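# Cap the open container, discard the faulty cap

## Task

Screw one of the two caps tightly onto the open container so it is properly sealed, and leave the container upright on the bench; the other cap, which is defective, must end up inside the red bin.

## Robot and tools

Robot: two arms, left_arm and right_arm, each ending in a two-finger gripper. The fingers point along the gripper's +z axis and part along its y axis. end_effector_position is the spot between the finger pads, about 1 cm short of the tips.

Frame: the scene frame has its origin at table-top height, halfway between the nominal arm bases. +z is up, +x reaches out over the table, and left_arm sits on the +y side (image left/right may differ). Calibrated bases: left_arm at (+0.049, +0.288, +0.030) m, right_arm at (+0.010, -0.278, +0.026) m, both nearly unrotated. Reported hand positions and orientations may be off by a few cm, worse at long reach.

Row layout (shared by execute_actions and move): one flat list of 14 numbers covering both arms, each in [-1, 1]: dx, dy, dz, rx, ry, rz, opening for left_arm, then the same seven for right_arm. dx, dy, dz are offsets along scene axes, and rx, ry, rz form one rotation vector about the hand's own position. The scale is 1.0 = 0.6 m or 180 degrees. Offsets count from the arm's Hand target as it was when the call began, not from earlier rows, so sending the same offset again moves the arm further. Opening is absolute, not an offset: +1 is fully open (0.094 m) and -1 is closed. An arm you want left alone gets six zeros plus its current opening, because a 0 in the opening slot counts as a command.

execute_actions(actions, cameras): actions is a list of up to 15 actions. Each action is a table of up to 15 rows, one row per 1/30 s step. A short table repeats its last row until the 15 steps are done. An empty list returns the state, images from every camera, and the scene number.

move(target, speed, blend, opening_speed, grip_force, blocking, cameras): drives each gripper in a straight line toward the target offsets. target is either one 14-number row or a list of up to 15 rows, all counted from the same starting Hand targets. speed is in m/s, from 0.002 to 2.9 with 0.25 as default, and turn rate is capped at twice that in rad/s. blend is a corner-rounding radius in m, where 0 means stop at each waypoint. opening_speed is the rate of finger change per second on the -1..+1 scale, at least 0.2; use it when closing on fragile parts. grip_force is a per-pad force limit of roughly 10 to 50 N, and it stays until changed; lower values close the fingers slowly. blocking=false returns after about 0.5 s while the motion continues. Paths do not avoid obstacles or the other arm, and a move lasts at most 10 s. Faster moves lag, stray more and hit harder. Do not route a path near an arm's own base; go around it. The result ends with a move: line giving the outcome (done, off_target, moving, held, fault) and any limits (paced = pose clipped, held = steps withheld).

wait(seconds 0-10, cameras) lets time pass while commands are held. stop(cameras) brakes a running move. zoom_image(camera, region [x0,y0,x1,y1] in pixels, at most 504x504) enlarges part of the newest image from cam_high, cam_low or cam_close (all 896x504). finished_scene(scene) ends the current scene for good; pass its number.

Results give per-arm end_effector_position (m), end_effector_quat_wxyz, Hand target (the base for the next offsets), joint positions, velocities and torques, and motor temperatures. grip_measured is on the same -1..+1 scale as opening, and grip_effort_nm is motor effort (negative means closing). Hand target is the last command after clipping: orientation is limited to within 40 degrees of the current orientation each step. The gripper may rest a few cm short of it because of friction or load, and that alone does not mean contact. Re-sending zeros requests the target again; if it still falls short, send the remaining gap as an offset.

Gripping: grip_measured with empty fingers reads slightly wide. On a hard part a full squeeze reads about 0.064 below the part's width, and less still for round parts. The force jumps to the limit once you command about 0.06 below first touch (0.11 for small or round parts). To release, command well above grip_measured.

Joint ranges (rad): waist -2.618 to 3.054, shoulder 0 to 3.142, elbow 0 to 3.142 (straight at 2.901), wrist pitch and yaw ±1.571, wrist roll ±2.094.

Avoid: arms touching or gripping each other (this can fail the task immediately), hard impacts, dropping parts from height, letting anything leave the table, letting go of moving parts, and heavy strain on the wrist-camera cables. A blocked arm keeps pushing until commanded back past its gripper. Motors heat up from holding loads, reaching far or pushing: MOTOR HOT appears at 75 °C, at 90 °C the arm folds up and stays idle, and at 100 °C it goes limp. Loose objects may get nudged now and then.

Each tool is called after "Request:" as name(argument=value, ...), one argument or row to a line, values as JSON.

## Session

Request:
execute_actions(
  actions=[],
)

Scene clock: 0.00 s.
left_arm: end_effector_position=(+0.4288, +0.1203, +0.1563) grip_measured=+1.000 grip_effort_nm=n/a end_effector_quat_wxyz=(+0.335, +0.248, +0.896, -0.155) | right_arm: end_effector_position=(+0.2912, -0.1838, +0.3530) grip_measured=+1.000 grip_effort_nm=n/a end_effector_quat_wxyz=(+0.612, +0.103, +0.729, +0.289)
Joint positions: left_arm=[-0.3 1.536 1.007 -0.327 0.271 0.136 0.094] | right_arm=[0.354 0.627 0.689 -0.146 0.051 0.585 0.094]
Joint velocities: within noise
Joint torques (N m): no reading
Motor temperatures (°C): left_arm=[27 28 36 30 29 31 29] | right_arm=[28 32 32 31 28 30 29]
Heat: left arm: 36 °C; right arm: 32 °C.
Hand target: left_arm +0.4290, +0.1197, +0.1604; +0.338, +0.249, +0.894, -0.156 | right_arm +0.2894, -0.1846, +0.3590; +0.617, +0.101, +0.724, +0.290
Tool commands: left_gripper/opening=+1.0 right_gripper/opening=+1.0

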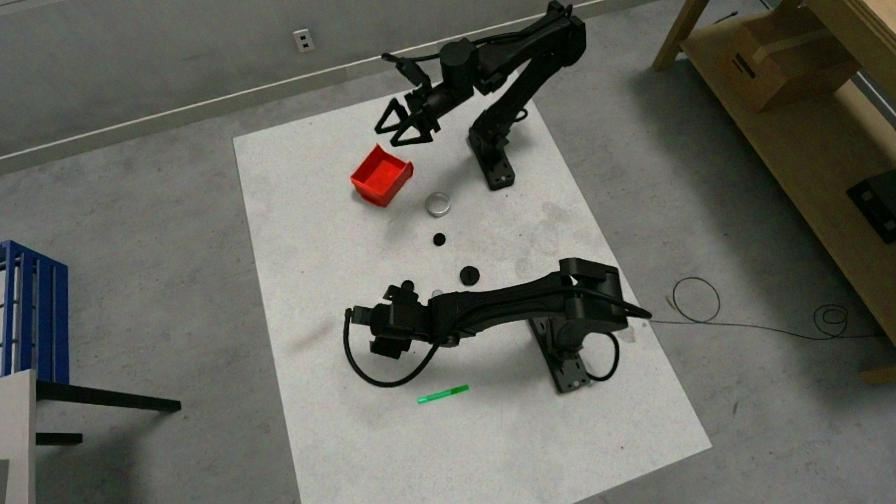

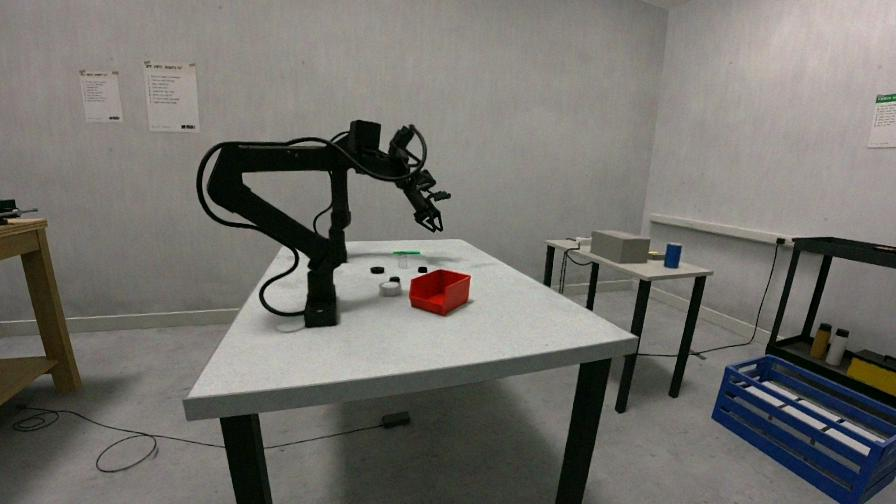

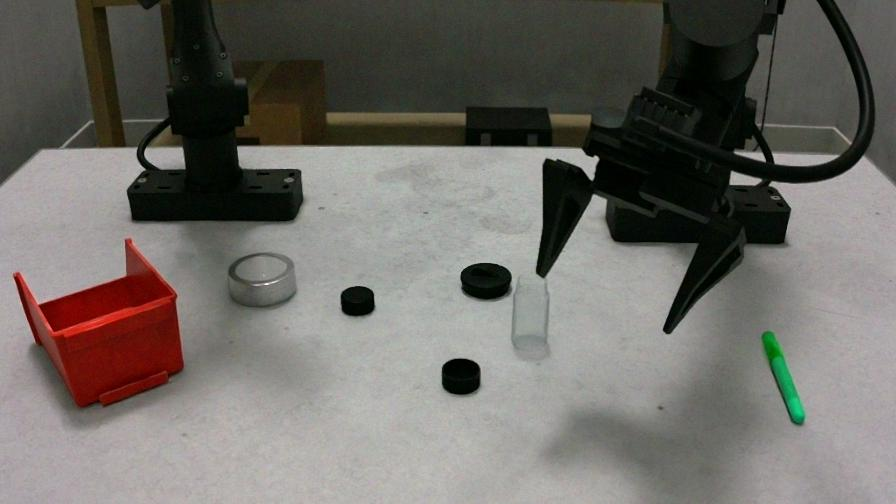

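Request:
zoom_image(
  camera="cam_close",
  region=[320, 230, 600, 420],
)

Request:
zoom_image(
  camera="cam_high",
  region=[340, 130, 540, 310],
)

Request:
zoom_image(
  camera="cam_low",
  region=[340, 220, 500, 330],
)

Request:
zoom_image(
  camera="cam_close",
  region=[0, 220, 320, 420],
)

Scaled by 1.800 from the camera's 896x504 image, which has a finer 1280x720 frame.

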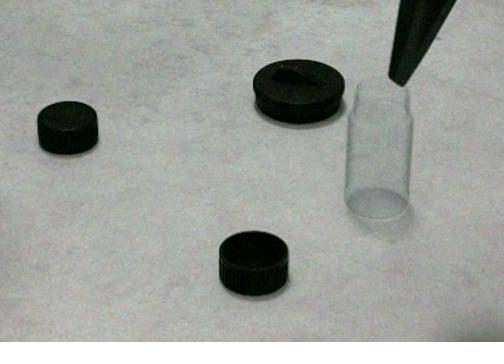

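Scaled by 2.520 from the camera's 896x504 image, which has a finer 1280x720 frame.

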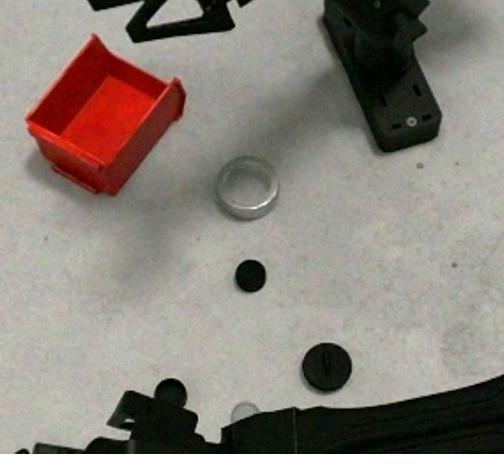

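Scaled by 3.150 from the camera's 896x504 image, which has a finer 1280x720 frame.

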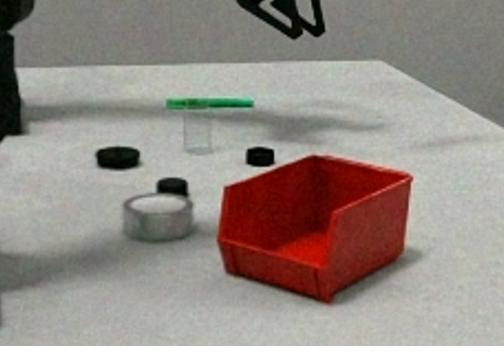

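Scaled by 1.575 from the camera's 896x504 image, which has a finer 1280x720 frame.

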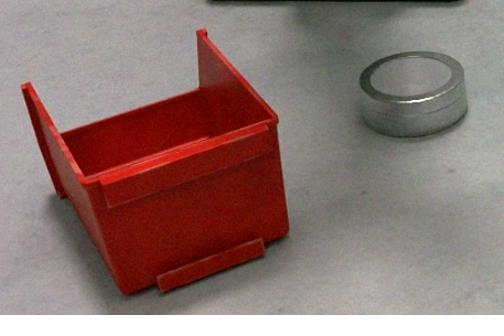

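Request:
move(
  target=[-0.298, 0.3505, 0.2327, 0.103, 0.223, 0.1645, 1, -0.1157, -0.2423, -0.0983, -0.204, 0.434, 0.071, 1],
  cameras=["all"],
)

Scene clock: 8.07 s.
left_arm: end_effector_position=(+0.2566, +0.3294, +0.3022) grip_measured=+1.000 grip_effort_nm=0.00 end_effector_quat_wxyz=(+0.192, -0.001, +0.981, +0.034) | right_arm: end_effector_position=(+0.2264, -0.3292, +0.3006) grip_measured=+1.000 grip_effort_nm=0.01 end_effector_quat_wxyz=(+0.177, +0.003, +0.983, -0.039)
Joint positions: left_arm=[0.199 1.139 1.512 -1.551 0.007 0.193 0.094] | right_arm=[-0.239 1.207 1.574 -1.574 -0.007 -0.232 0.094]
Joint torques (N m): left_arm=[0.36 -3.17 4.79 0.92 -0.04 0.05] | right_arm=[-0.29 -3.6 5.55 0.85 0.02 -0.16]
Heat: left arm: 37 °C; right arm: 33 °C.
Hand target: left_arm +0.2503, +0.3301, +0.3001; +0.000, +0.000, +1.000, +0.000 | right_arm +0.2200, -0.3299, +0.3001; -0.001, +0.000, +1.000, +0.000
Off the commanded pose: left_arm 0.007 m, 23 deg | right_arm 0.006 m, 21 deg.
joint sent to its limit (left arm) — joint 4 (wrist pitch), lower limit. The joint targets are off in orientation, not in position.
joint sent to its limit (right arm) — joint 4 (wrist pitch), lower limit. The joint targets are off in orientation, not in position.
move: off_target (left_arm, right_arm)

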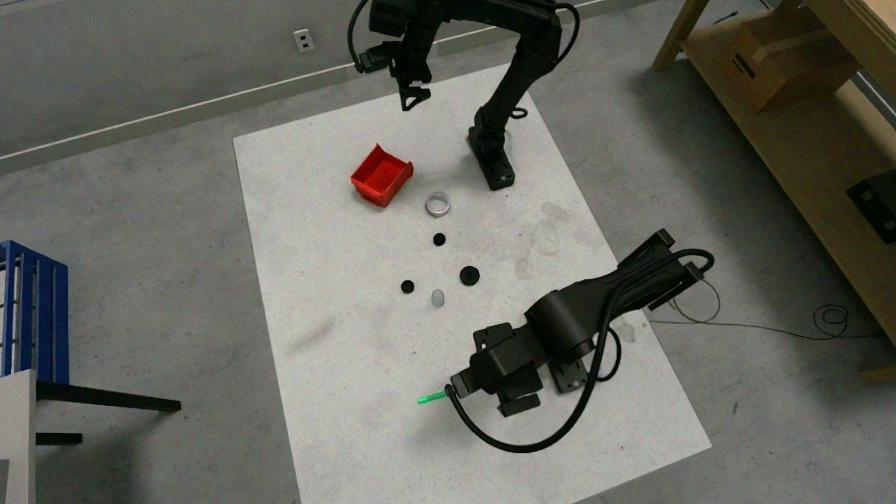

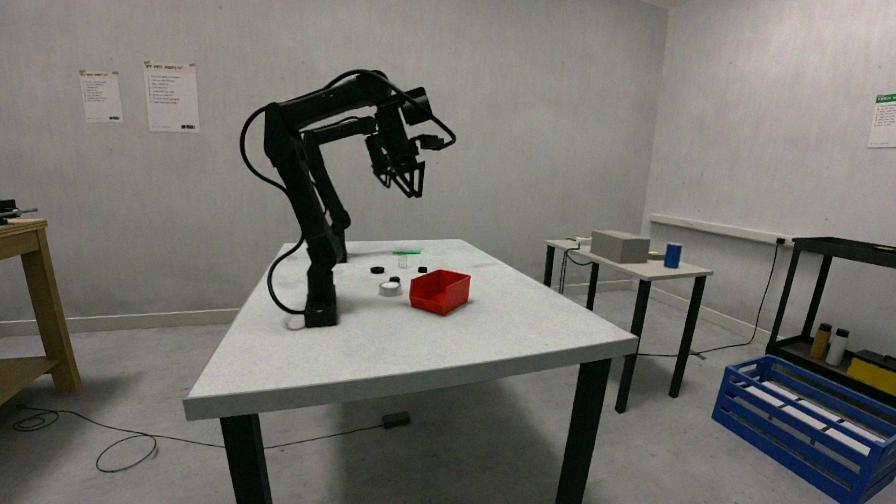

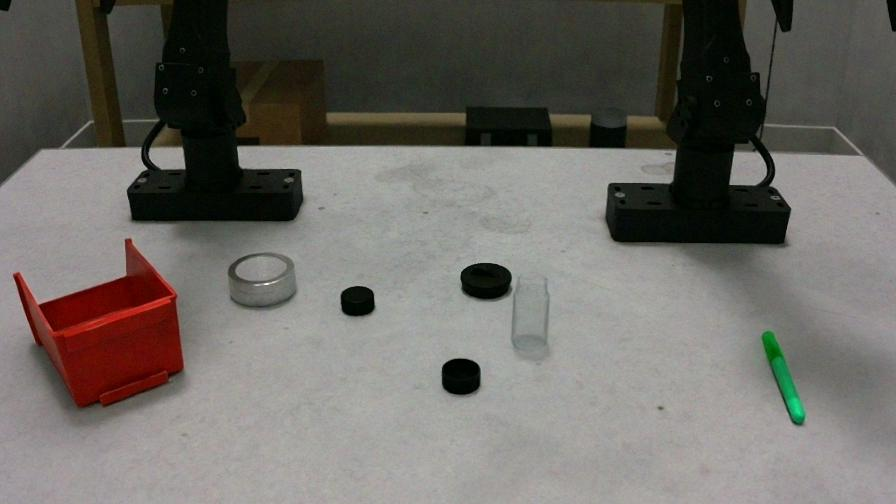

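Request:
zoom_image(
  camera="cam_close",
  region=[430, 340, 500, 410],
)

Request:
zoom_image(
  camera="cam_close",
  region=[320, 270, 390, 330],
)

Request:
zoom_image(
  camera="cam_close",
  region=[490, 260, 580, 360],
)

Request:
zoom_image(
  camera="cam_high",
  region=[390, 220, 500, 320],
)

Request:
zoom_image(
  camera="cam_low",
  region=[360, 240, 440, 300],
)

Scaled by 7.200 from the camera's 896x504 image, which has a finer 1280x720 frame.

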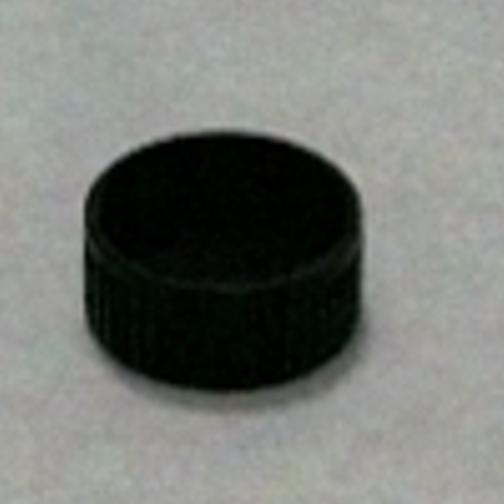

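Scaled by 7.200 from the camera's 896x504 image, which has a finer 1280x720 frame.

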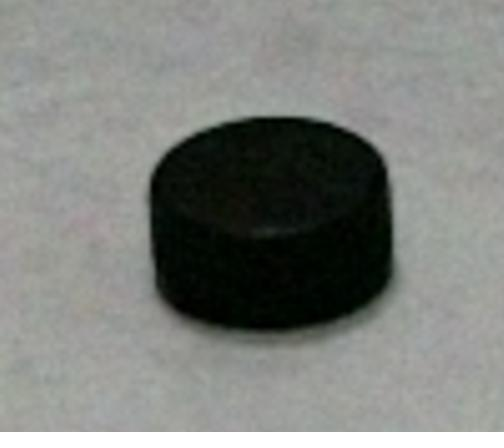

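Scaled by 5.040 from the camera's 896x504 image, which has a finer 1280x720 frame.

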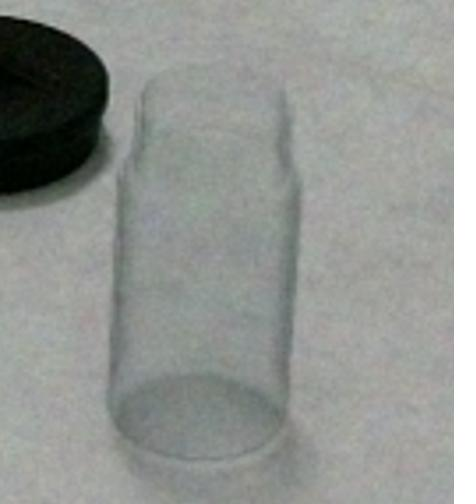

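Scaled by 4.582 from the camera's 896x504 image, which has a finer 1280x720 frame.

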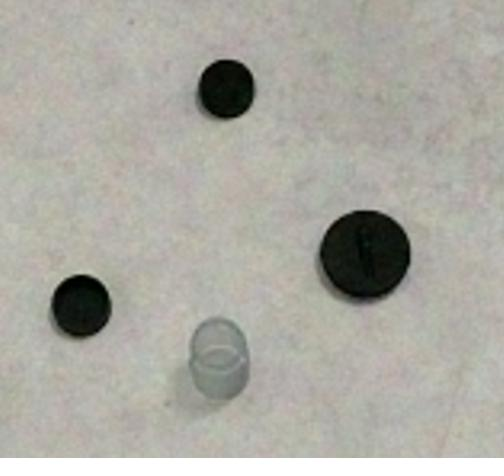

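Scaled by 6.300 from the camera's 896x504 image, which has a finer 1280x720 frame.

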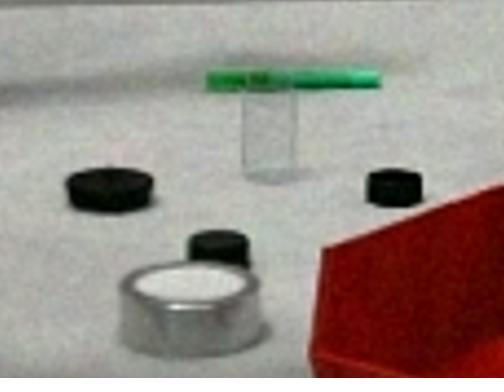

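Request:
zoom_image(
  camera="cam_high",
  region=[424, 224, 454, 254],
)

Request:
zoom_image(
  camera="cam_high",
  region=[392, 272, 422, 302],
)

Request:
zoom_image(
  camera="cam_close",
  region=[440, 355, 482, 397],
)

Request:
zoom_image(
  camera="cam_close",
  region=[337, 279, 379, 321],
)

Request:
zoom_image(
  camera="cam_low",
  region=[412, 258, 432, 278],
)

Scaled by 16.800 from the camera's 896x504 image, which has a finer 1280x720 frame.

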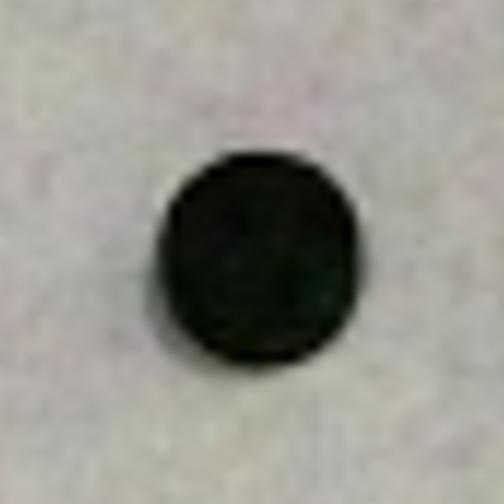

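Scaled by 16.800 from the camera's 896x504 image, which has a finer 1280x720 frame.

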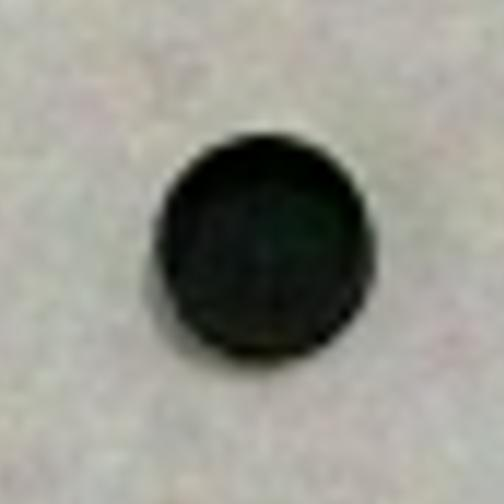

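Scaled by 12.000 from the camera's 896x504 image, which has a finer 1280x720 frame.

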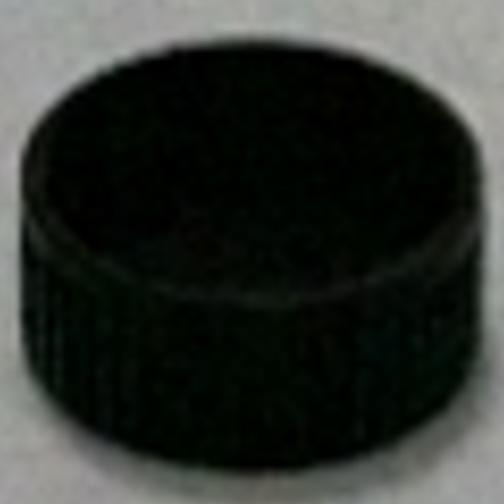

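Scaled by 12.000 from the camera's 896x504 image, which has a finer 1280x720 frame.

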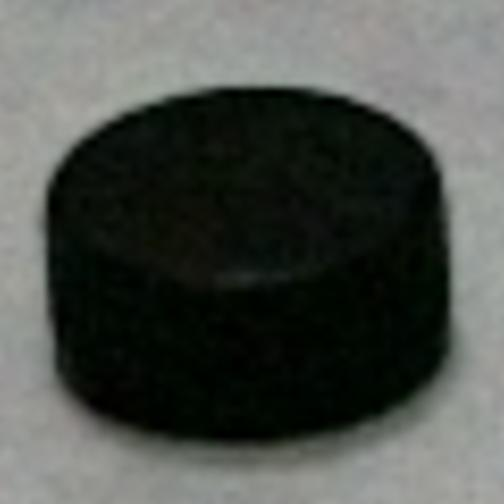

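Scaled by 25.200 from the camera's 896x504 image, which has a finer 1280x720 frame.

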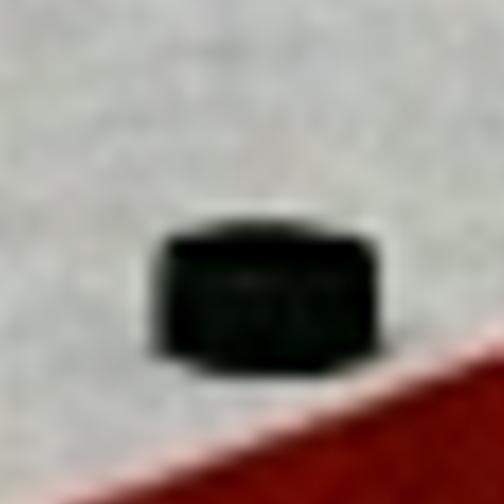

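Request:
move(
  target=[0,0,0,0,0,0,1, 0, 0.383, -0.2, 0, 0, 0, 0.2],
  cameras=["all"],
)

Scene clock: 18.67 s.
left_arm: end_effector_position=(+0.2566, +0.3295, +0.3022) grip_measured=+1.000 grip_effort_nm=0.00 end_effector_quat_wxyz=(+0.192, -0.001, +0.981, +0.035) | right_arm: end_effector_position=(+0.2126, -0.1080, +0.1731) grip_measured=+0.203 grip_effort_nm=-0.13 end_effector_quat_wxyz=(-0.017, -0.005, +1.000, -0.015)
Joint positions: left_arm=[0.199 1.139 1.512 -1.551 0.007 0.194 0.094] | right_arm=[0.698 1.588 1.408 -1.436 0.001 0.686 0.057]
Joint torques (N m): left_arm=[0.38 -3.29 4.68 0.89 -0.04 0.06] | right_arm=[0.35 -5.78 10.15 0.3 -0.07 0.12]
Heat: left arm: 37 °C; right arm: 33 °C.
Hand target: left_arm +0.2503, +0.3301, +0.3001; +0.000, +0.000, +1.000, +0.000 | right_arm +0.2200, -0.1002, +0.1800; -0.001, +0.000, +1.000, -0.001
Off the commanded pose: left_arm 0.007 m, 23 deg | right_arm 0.013 m, 3 deg.
joint sent to its limit (left arm) — joint 4 (wrist pitch), lower limit. The joint targets are off in orientation, not in position.
move: off_target (left_arm, right_arm)

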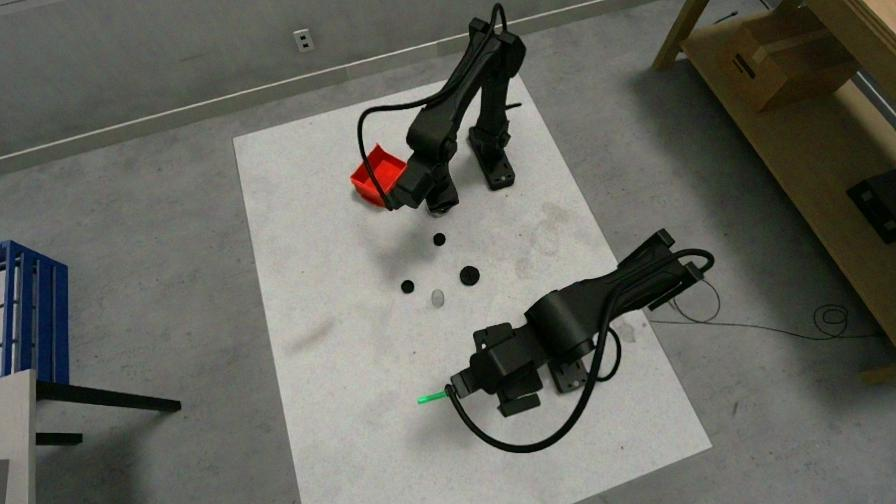

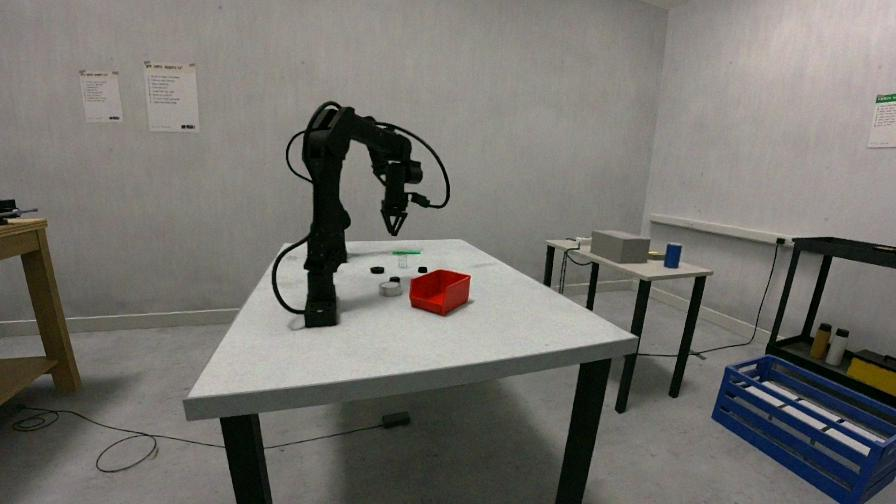

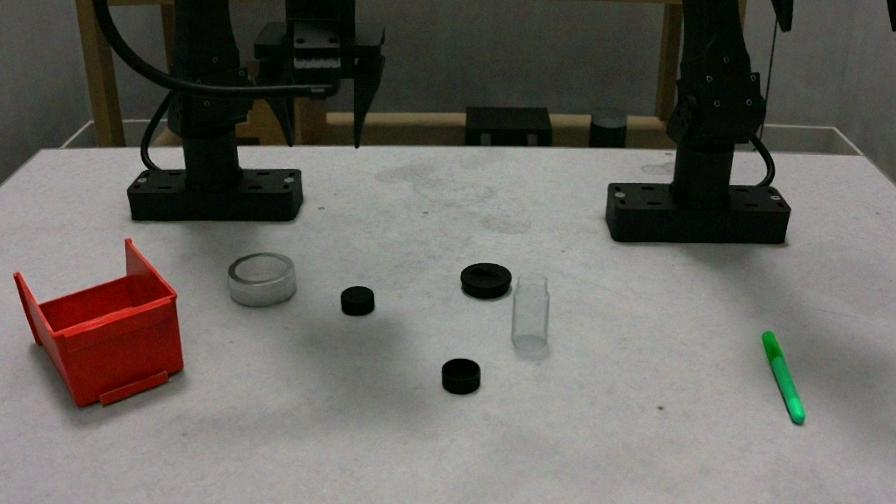

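Request:
move(
  target=[0,0,0,0,0,0,1, 0.004, 0.0353, -0.1633, 0, 0, 0, 0.2],
  cameras=["all"],
)

Request:
zoom_image(
  camera="cam_close",
  region=[280, 200, 440, 330],
)

Request:
zoom_image(
  camera="cam_low",
  region=[350, 220, 450, 310],
)

Request:
zoom_image(
  camera="cam_high",
  region=[380, 180, 500, 280],
)

Scene clock: 21.83 s.
left_arm: end_effector_position=(+0.2566, +0.3295, +0.3022) grip_measured=+1.000 grip_effort_nm=0.00 end_effector_quat_wxyz=(+0.192, -0.001, +0.981, +0.035) | right_arm: end_effector_position=(+0.2232, -0.0800, +0.0863) grip_measured=+0.203 grip_effort_nm=-0.13 end_effector_quat_wxyz=(-0.001, -0.003, +1.000, +0.001)
Joint positions: left_arm=[0.199 1.139 1.512 -1.551 0.007 0.194 0.094] | right_arm=[0.746 1.68 1.16 -1.05 -0.003 0.738 0.057]
Joint torques (N m): left_arm=[0.34 -3.14 4.68 0.9 -0.03 0.11] | right_arm=[0.57 -5.96 6.31 0.35 0 0.11]
Heat: left arm: 37 °C; right arm: 33 °C.
Hand target: left_arm +0.2503, +0.3301, +0.3001; +0.000, +0.000, +1.000, +0.000 | right_arm +0.2223, -0.0790, +0.0820; -0.001, -0.001, +1.000, -0.001
Off the commanded pose: left_arm 0.007 m, 23 deg | right_arm 0.004 m, 0 deg.
joint sent to its limit (left arm) — joint 4 (wrist pitch), lower limit. The joint targets are off in orientation, not in position.
move: off_target (left_arm)

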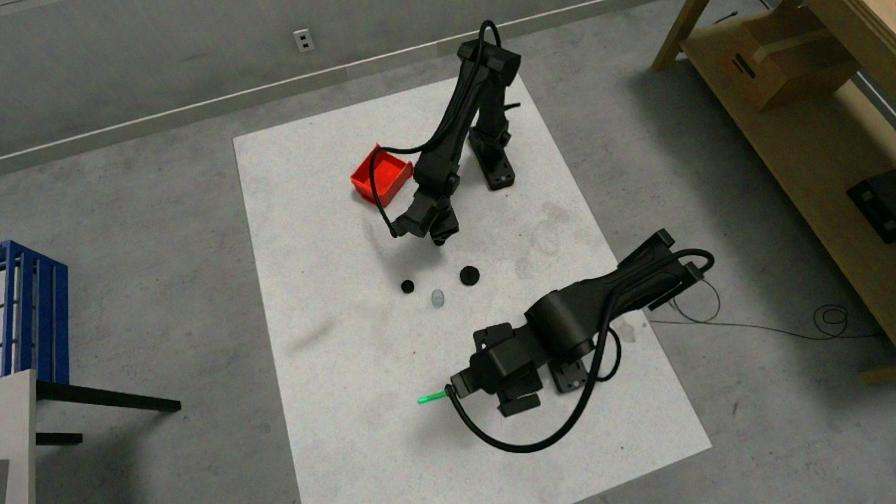

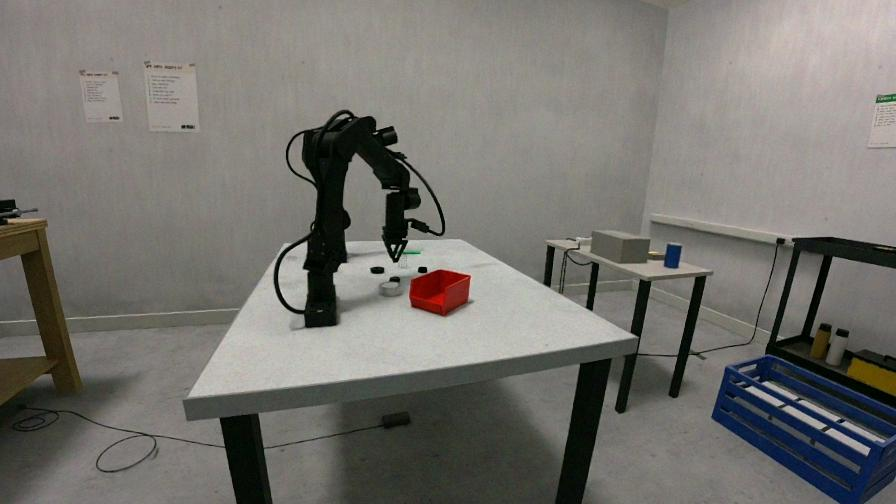

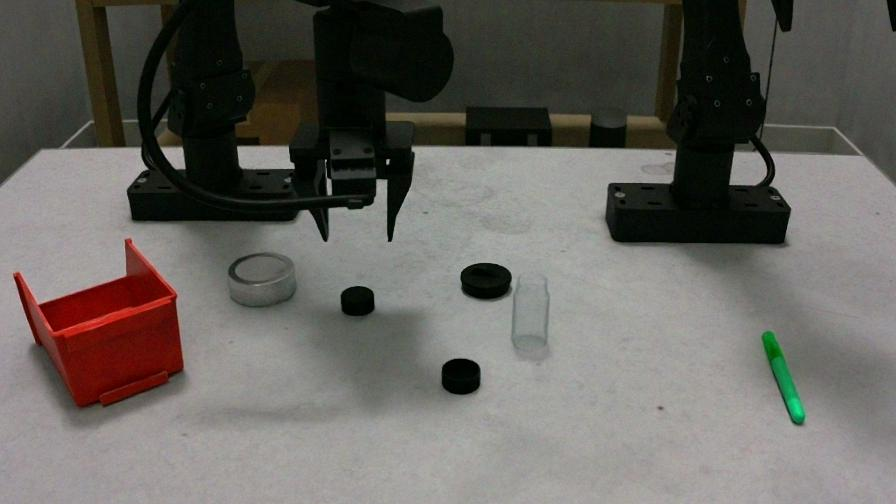

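Scaled by 3.150 from the camera's 896x504 image, which has a finer 1280x720 frame.

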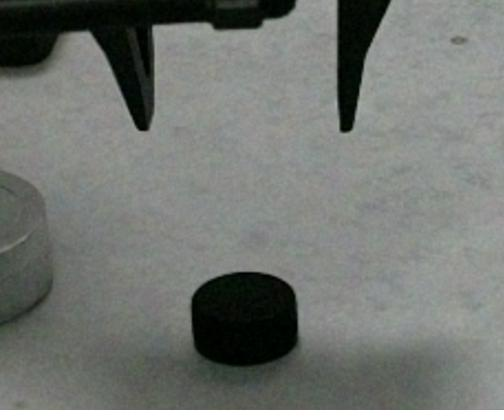

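Scaled by 5.040 from the camera's 896x504 image, which has a finer 1280x720 frame.

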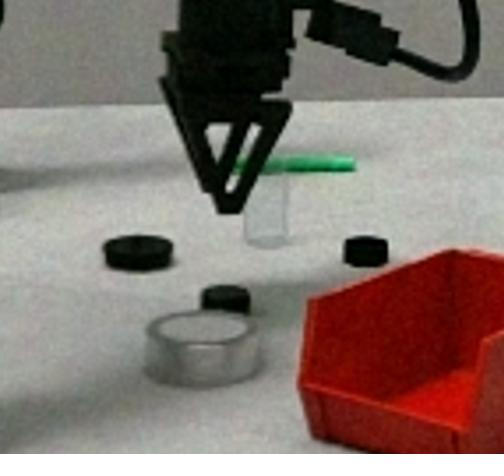

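Scaled by 4.200 from the camera's 896x504 image, which has a finer 1280x720 frame.

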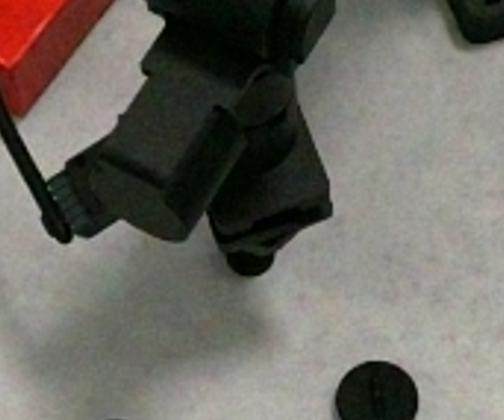

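Request:
move(
  target=[0,0,0,0,0,0,1, -0.0022, -0.005, -0.108, 0, 0, 0, 0.2],
  speed=0.12,
  cameras=["all"],
)

Request:
zoom_image(
  camera="cam_close",
  region=[280, 200, 440, 330],
)

Request:
zoom_image(
  camera="cam_low",
  region=[350, 220, 450, 310],
)

Scene clock: 24.97 s.
left_arm: end_effector_position=(+0.2566, +0.3295, +0.3022) grip_measured=+1.000 grip_effort_nm=0.00 end_effector_quat_wxyz=(+0.192, -0.001, +0.981, +0.035) | right_arm: end_effector_position=(+0.2223, -0.0808, +0.0226) grip_measured=+0.203 grip_effort_nm=-0.13 end_effector_quat_wxyz=(+0.001, -0.003, +1.000, +0.003)
Joint positions: left_arm=[0.199 1.139 1.512 -1.551 0.007 0.194 0.094] | right_arm=[0.746 1.771 0.991 -0.785 -0.003 0.738 0.057]
Joint torques (N m): left_arm=[0.39 -3.19 4.63 0.91 -0.03 0.1] | right_arm=[0.23 -5.9 5.56 0.4 -0.01 0.04]
Heat: left arm: 37 °C; right arm: 33 °C.
Hand target: left_arm +0.2503, +0.3301, +0.3001; +0.000, +0.000, +1.000, +0.000 | right_arm +0.2210, -0.0820, +0.0172; -0.001, +0.000, +1.000, -0.001
Off the commanded pose: left_arm 0.007 m, 23 deg | right_arm 0.006 m, 1 deg.
joint sent to its limit (left arm) — joint 4 (wrist pitch), lower limit. The joint targets are off in orientation, not in position.
move: off_target (left_arm)

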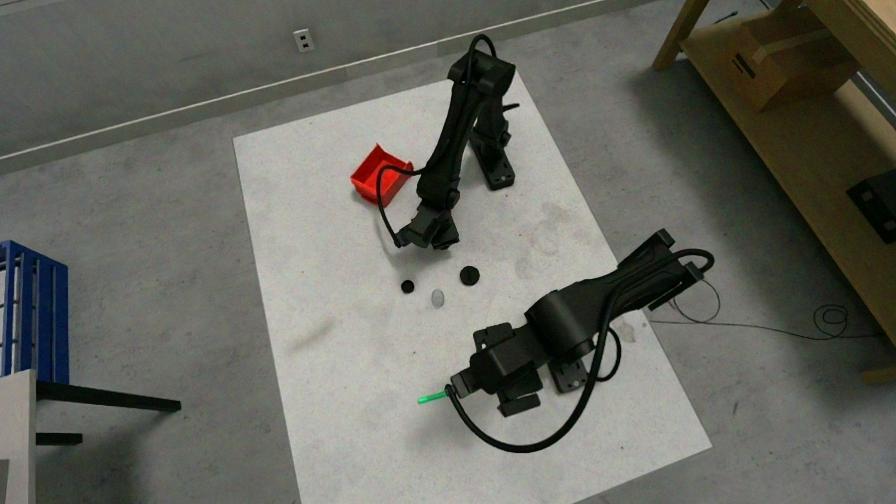

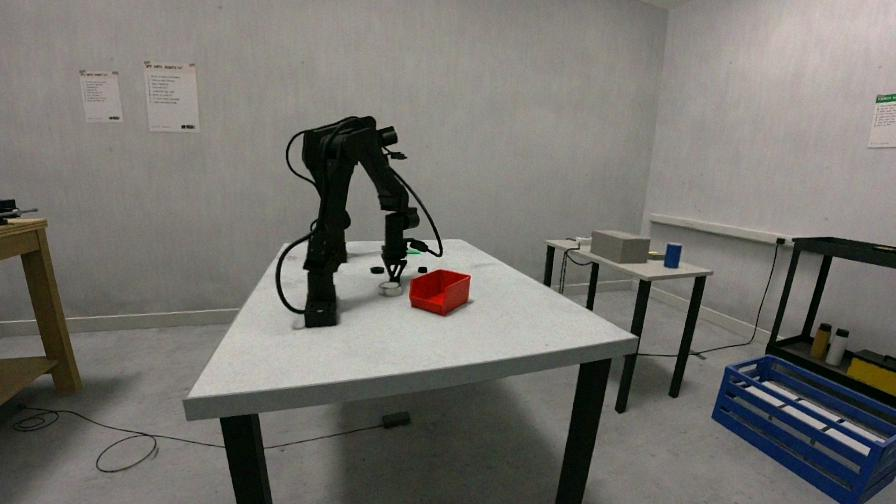

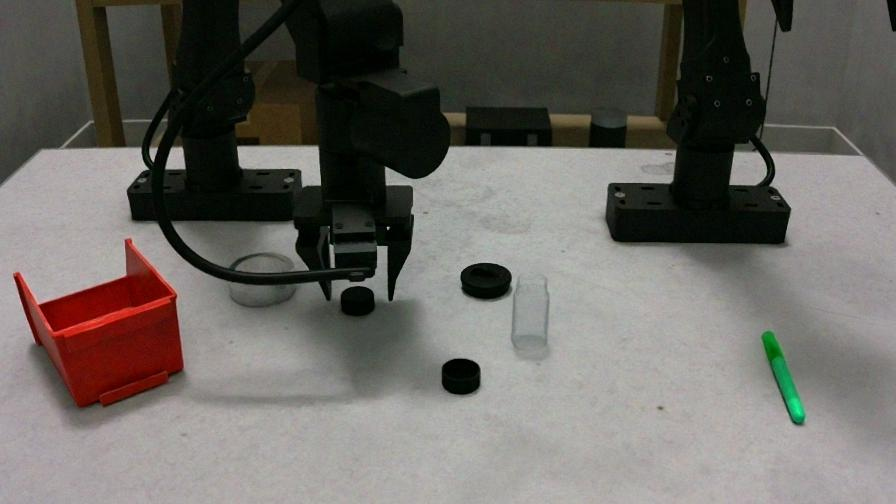

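Scaled by 3.150 from the camera's 896x504 image, which has a finer 1280x720 frame.

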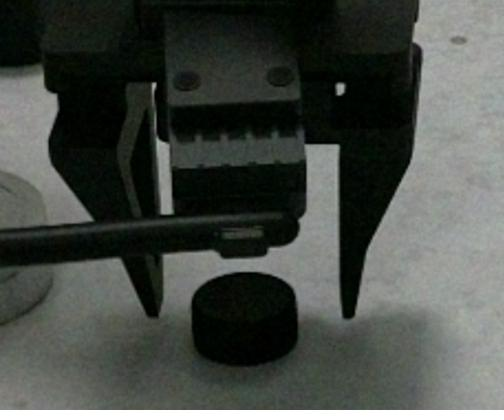

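Scaled by 5.040 from the camera's 896x504 image, which has a finer 1280x720 frame.

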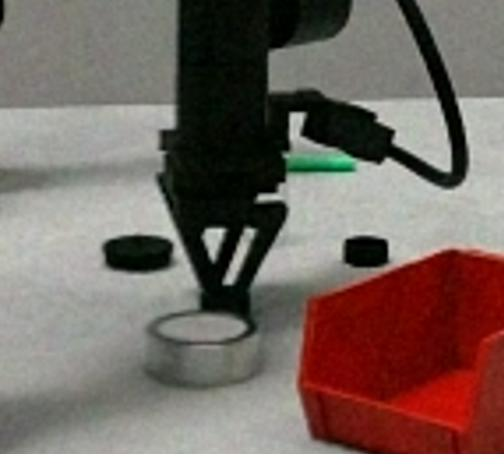

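Request:
move(
  target=[
    [0,0,0,0,0,0,1, 0, -0.0015, -0.005, 0, 0, 0, 0.2],
    [0,0,0,0,0,0,1, 0, -0.0015, -0.005, 0, 0, 0, -0.6],
    [0,0,0,0,0,0,1, 0, -0.0015, 0.17, 0, 0, 0, -0.6],
  ],
  speed=0.15,
  grip_force=25,
  cameras=["all"],
)

Request:
zoom_image(
  camera="cam_close",
  region=[280, 140, 440, 320],
)

Scene clock: 30.63 s.
left_arm: end_effector_position=(+0.2566, +0.3295, +0.3022) grip_measured=+1.000 grip_effort_nm=0.00 end_effector_quat_wxyz=(+0.192, -0.001, +0.981, +0.035) | right_arm: end_effector_position=(+0.2162, -0.0864, +0.1072) grip_measured=-0.325 grip_effort_nm=-0.56 end_effector_quat_wxyz=(-0.015, -0.003, +1.000, -0.012)
Joint positions: left_arm=[0.199 1.139 1.512 -1.551 0.007 0.194 0.094] | right_arm=[0.746 1.662 1.225 -1.171 -0.003 0.738 0.032]
Joint torques (N m): left_arm=[0.38 -3.25 4.72 0.91 -0.01 0.08] | right_arm=[0.03 -8.01 9.77 0.05 -0.02 0.03]
Heat: left arm: 37 °C; right arm: 33 °C.
Hand target: left_arm +0.2503, +0.3301, +0.3001; +0.000, +0.000, +1.000, +0.000 | right_arm +0.2210, -0.0828, +0.1192; -0.001, +0.000, +1.000, -0.001
Off the commanded pose: left_arm 0.007 m, 23 deg | right_arm 0.013 m, 2 deg.
joint sent to its limit (left arm) — joint 4 (wrist pitch), lower limit. The joint targets are off in orientation, not in position.
grip_force (N): 25, 25
move: off_target (left_arm, right_arm)

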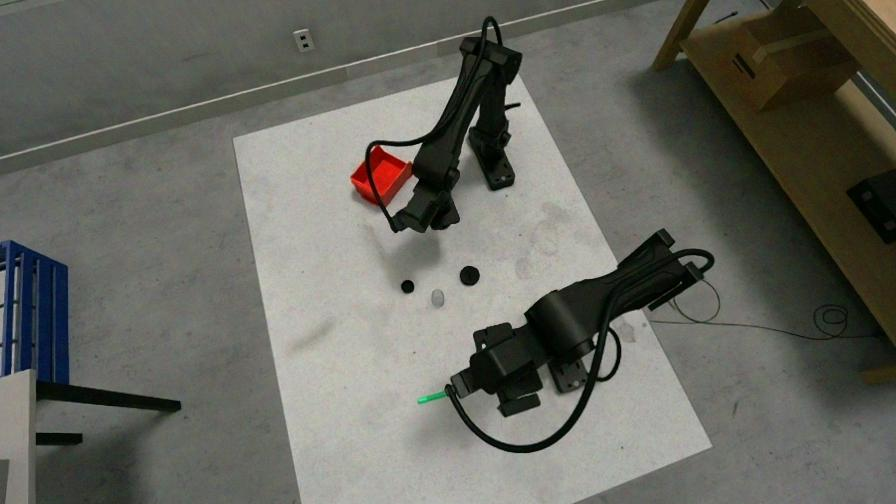

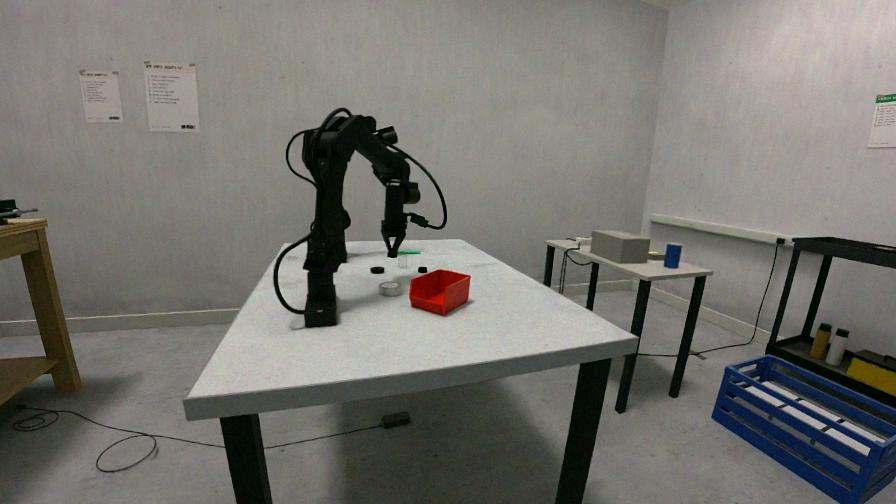

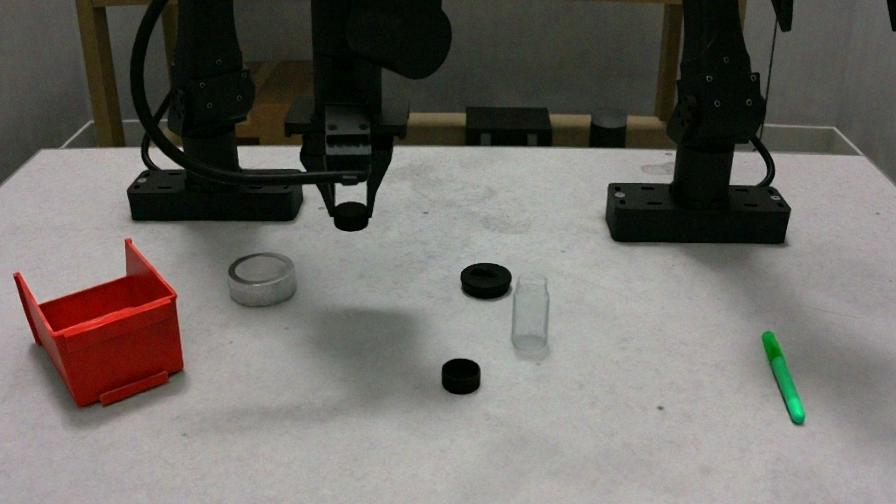

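Scaled by 2.800 from the camera's 896x504 image, which has a finer 1280x720 frame.

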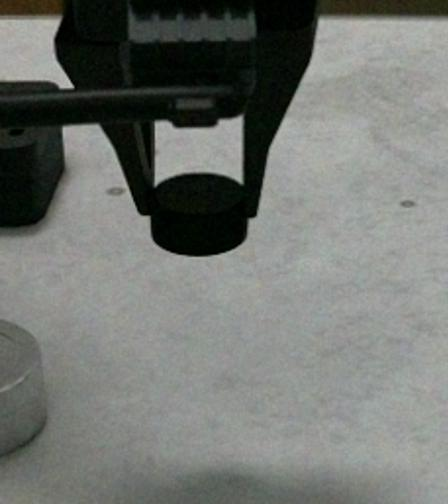

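Request:
move(
  target=[0,0,0,0,0,0,1, 0.465, 0.06, 0.2513, 0, -0.55, 0, -0.6],
  speed=0.3,
  cameras=["all"],
)

Scene clock: 35.80 s.
left_arm: end_effector_position=(+0.2566, +0.3295, +0.3022) grip_measured=+1.000 grip_effort_nm=0.00 end_effector_quat_wxyz=(+0.192, -0.001, +0.981, +0.035) | right_arm: end_effector_position=(+0.4937, -0.0488, +0.2642) grip_measured=-0.325 grip_effort_nm=-0.56 end_effector_quat_wxyz=(+0.753, -0.001, +0.658, -0.002)
Joint positions: left_arm=[0.199 1.139 1.512 -1.551 0.007 0.194 0.094] | right_arm=[0.645 1.953 1.021 1.1 0.638 -0.104 0.032]
Joint torques (N m): left_arm=[0.36 -3.15 4.71 0.9 -0.04 0.09] | right_arm=[-0.5 -7.57 10.4 1.8 -0.17 -0.17]
Heat: left arm: 37 °C; right arm: 34 °C.
Hand target: left_arm +0.2503, +0.3301, +0.3001; +0.000, +0.000, +1.000, +0.000 | right_arm +0.5000, -0.0469, +0.2701; +0.760, +0.000, +0.650, -0.001
Off the commanded pose: left_arm 0.007 m, 23 deg | right_arm 0.009 m, 1 deg.
joint sent to its limit (left arm) — joint 4 (wrist pitch), lower limit. The joint targets are off in orientation, not in position.
grip_force (N): 25, 25
move: off_target (left_arm)

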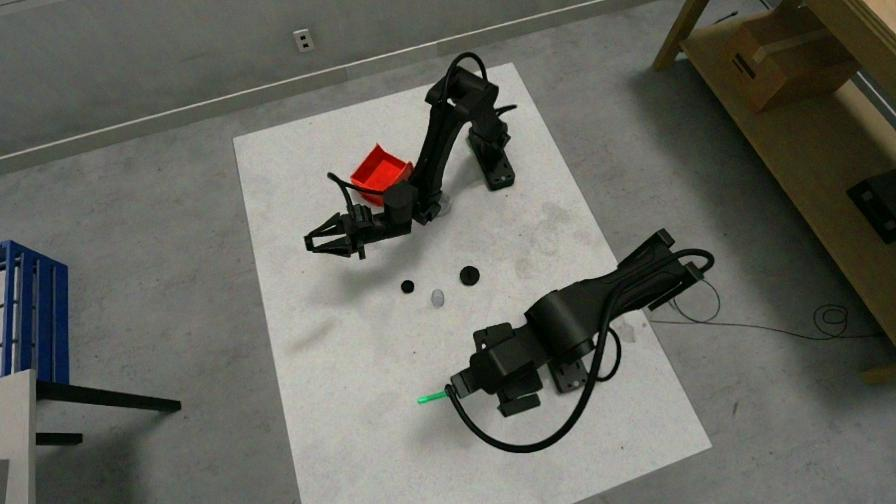

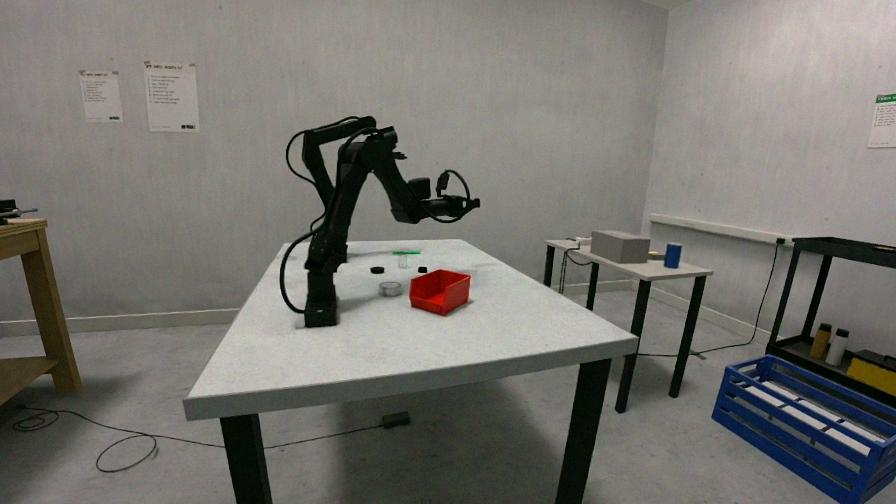

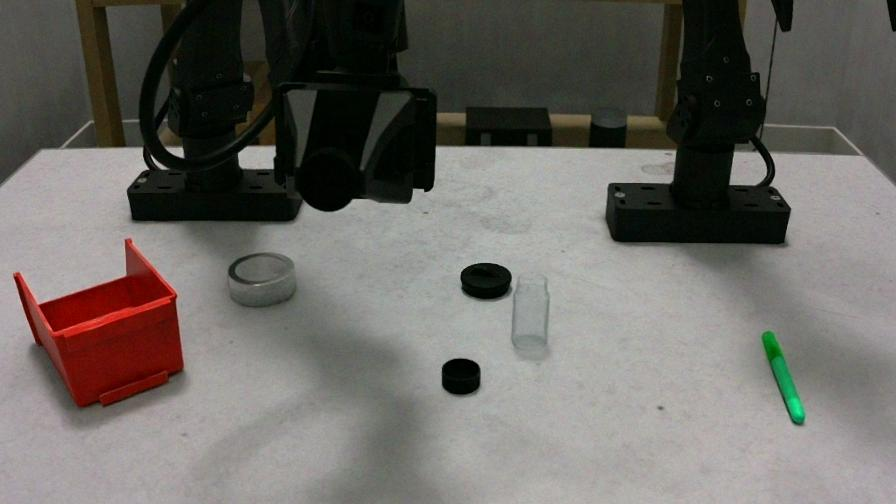

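Request:
zoom_image(
  camera="cam_close",
  region=[290, 140, 370, 220],
)

Request:
zoom_image(
  camera="cam_high",
  region=[295, 220, 345, 270],
)

Request:
zoom_image(
  camera="cam_low",
  region=[450, 180, 500, 230],
)

Scaled by 6.300 from the camera's 896x504 image, which has a finer 1280x720 frame.

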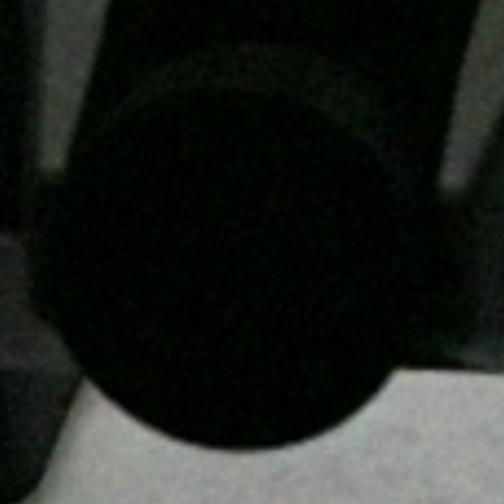

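Scaled by 10.080 from the camera's 896x504 image, which has a finer 1280x720 frame.

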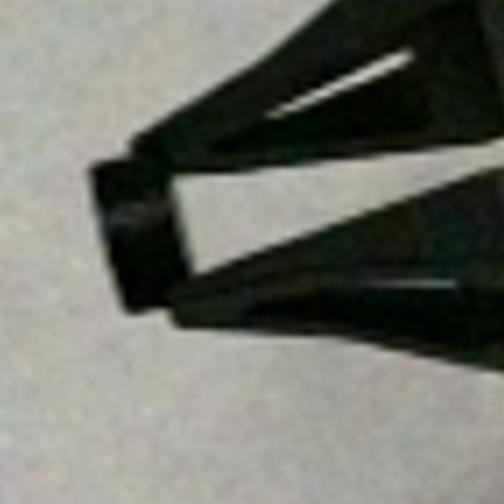

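Scaled by 10.080 from the camera's 896x504 image, which has a finer 1280x720 frame.

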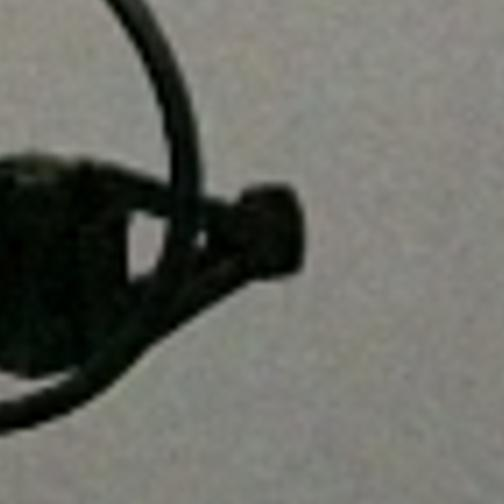

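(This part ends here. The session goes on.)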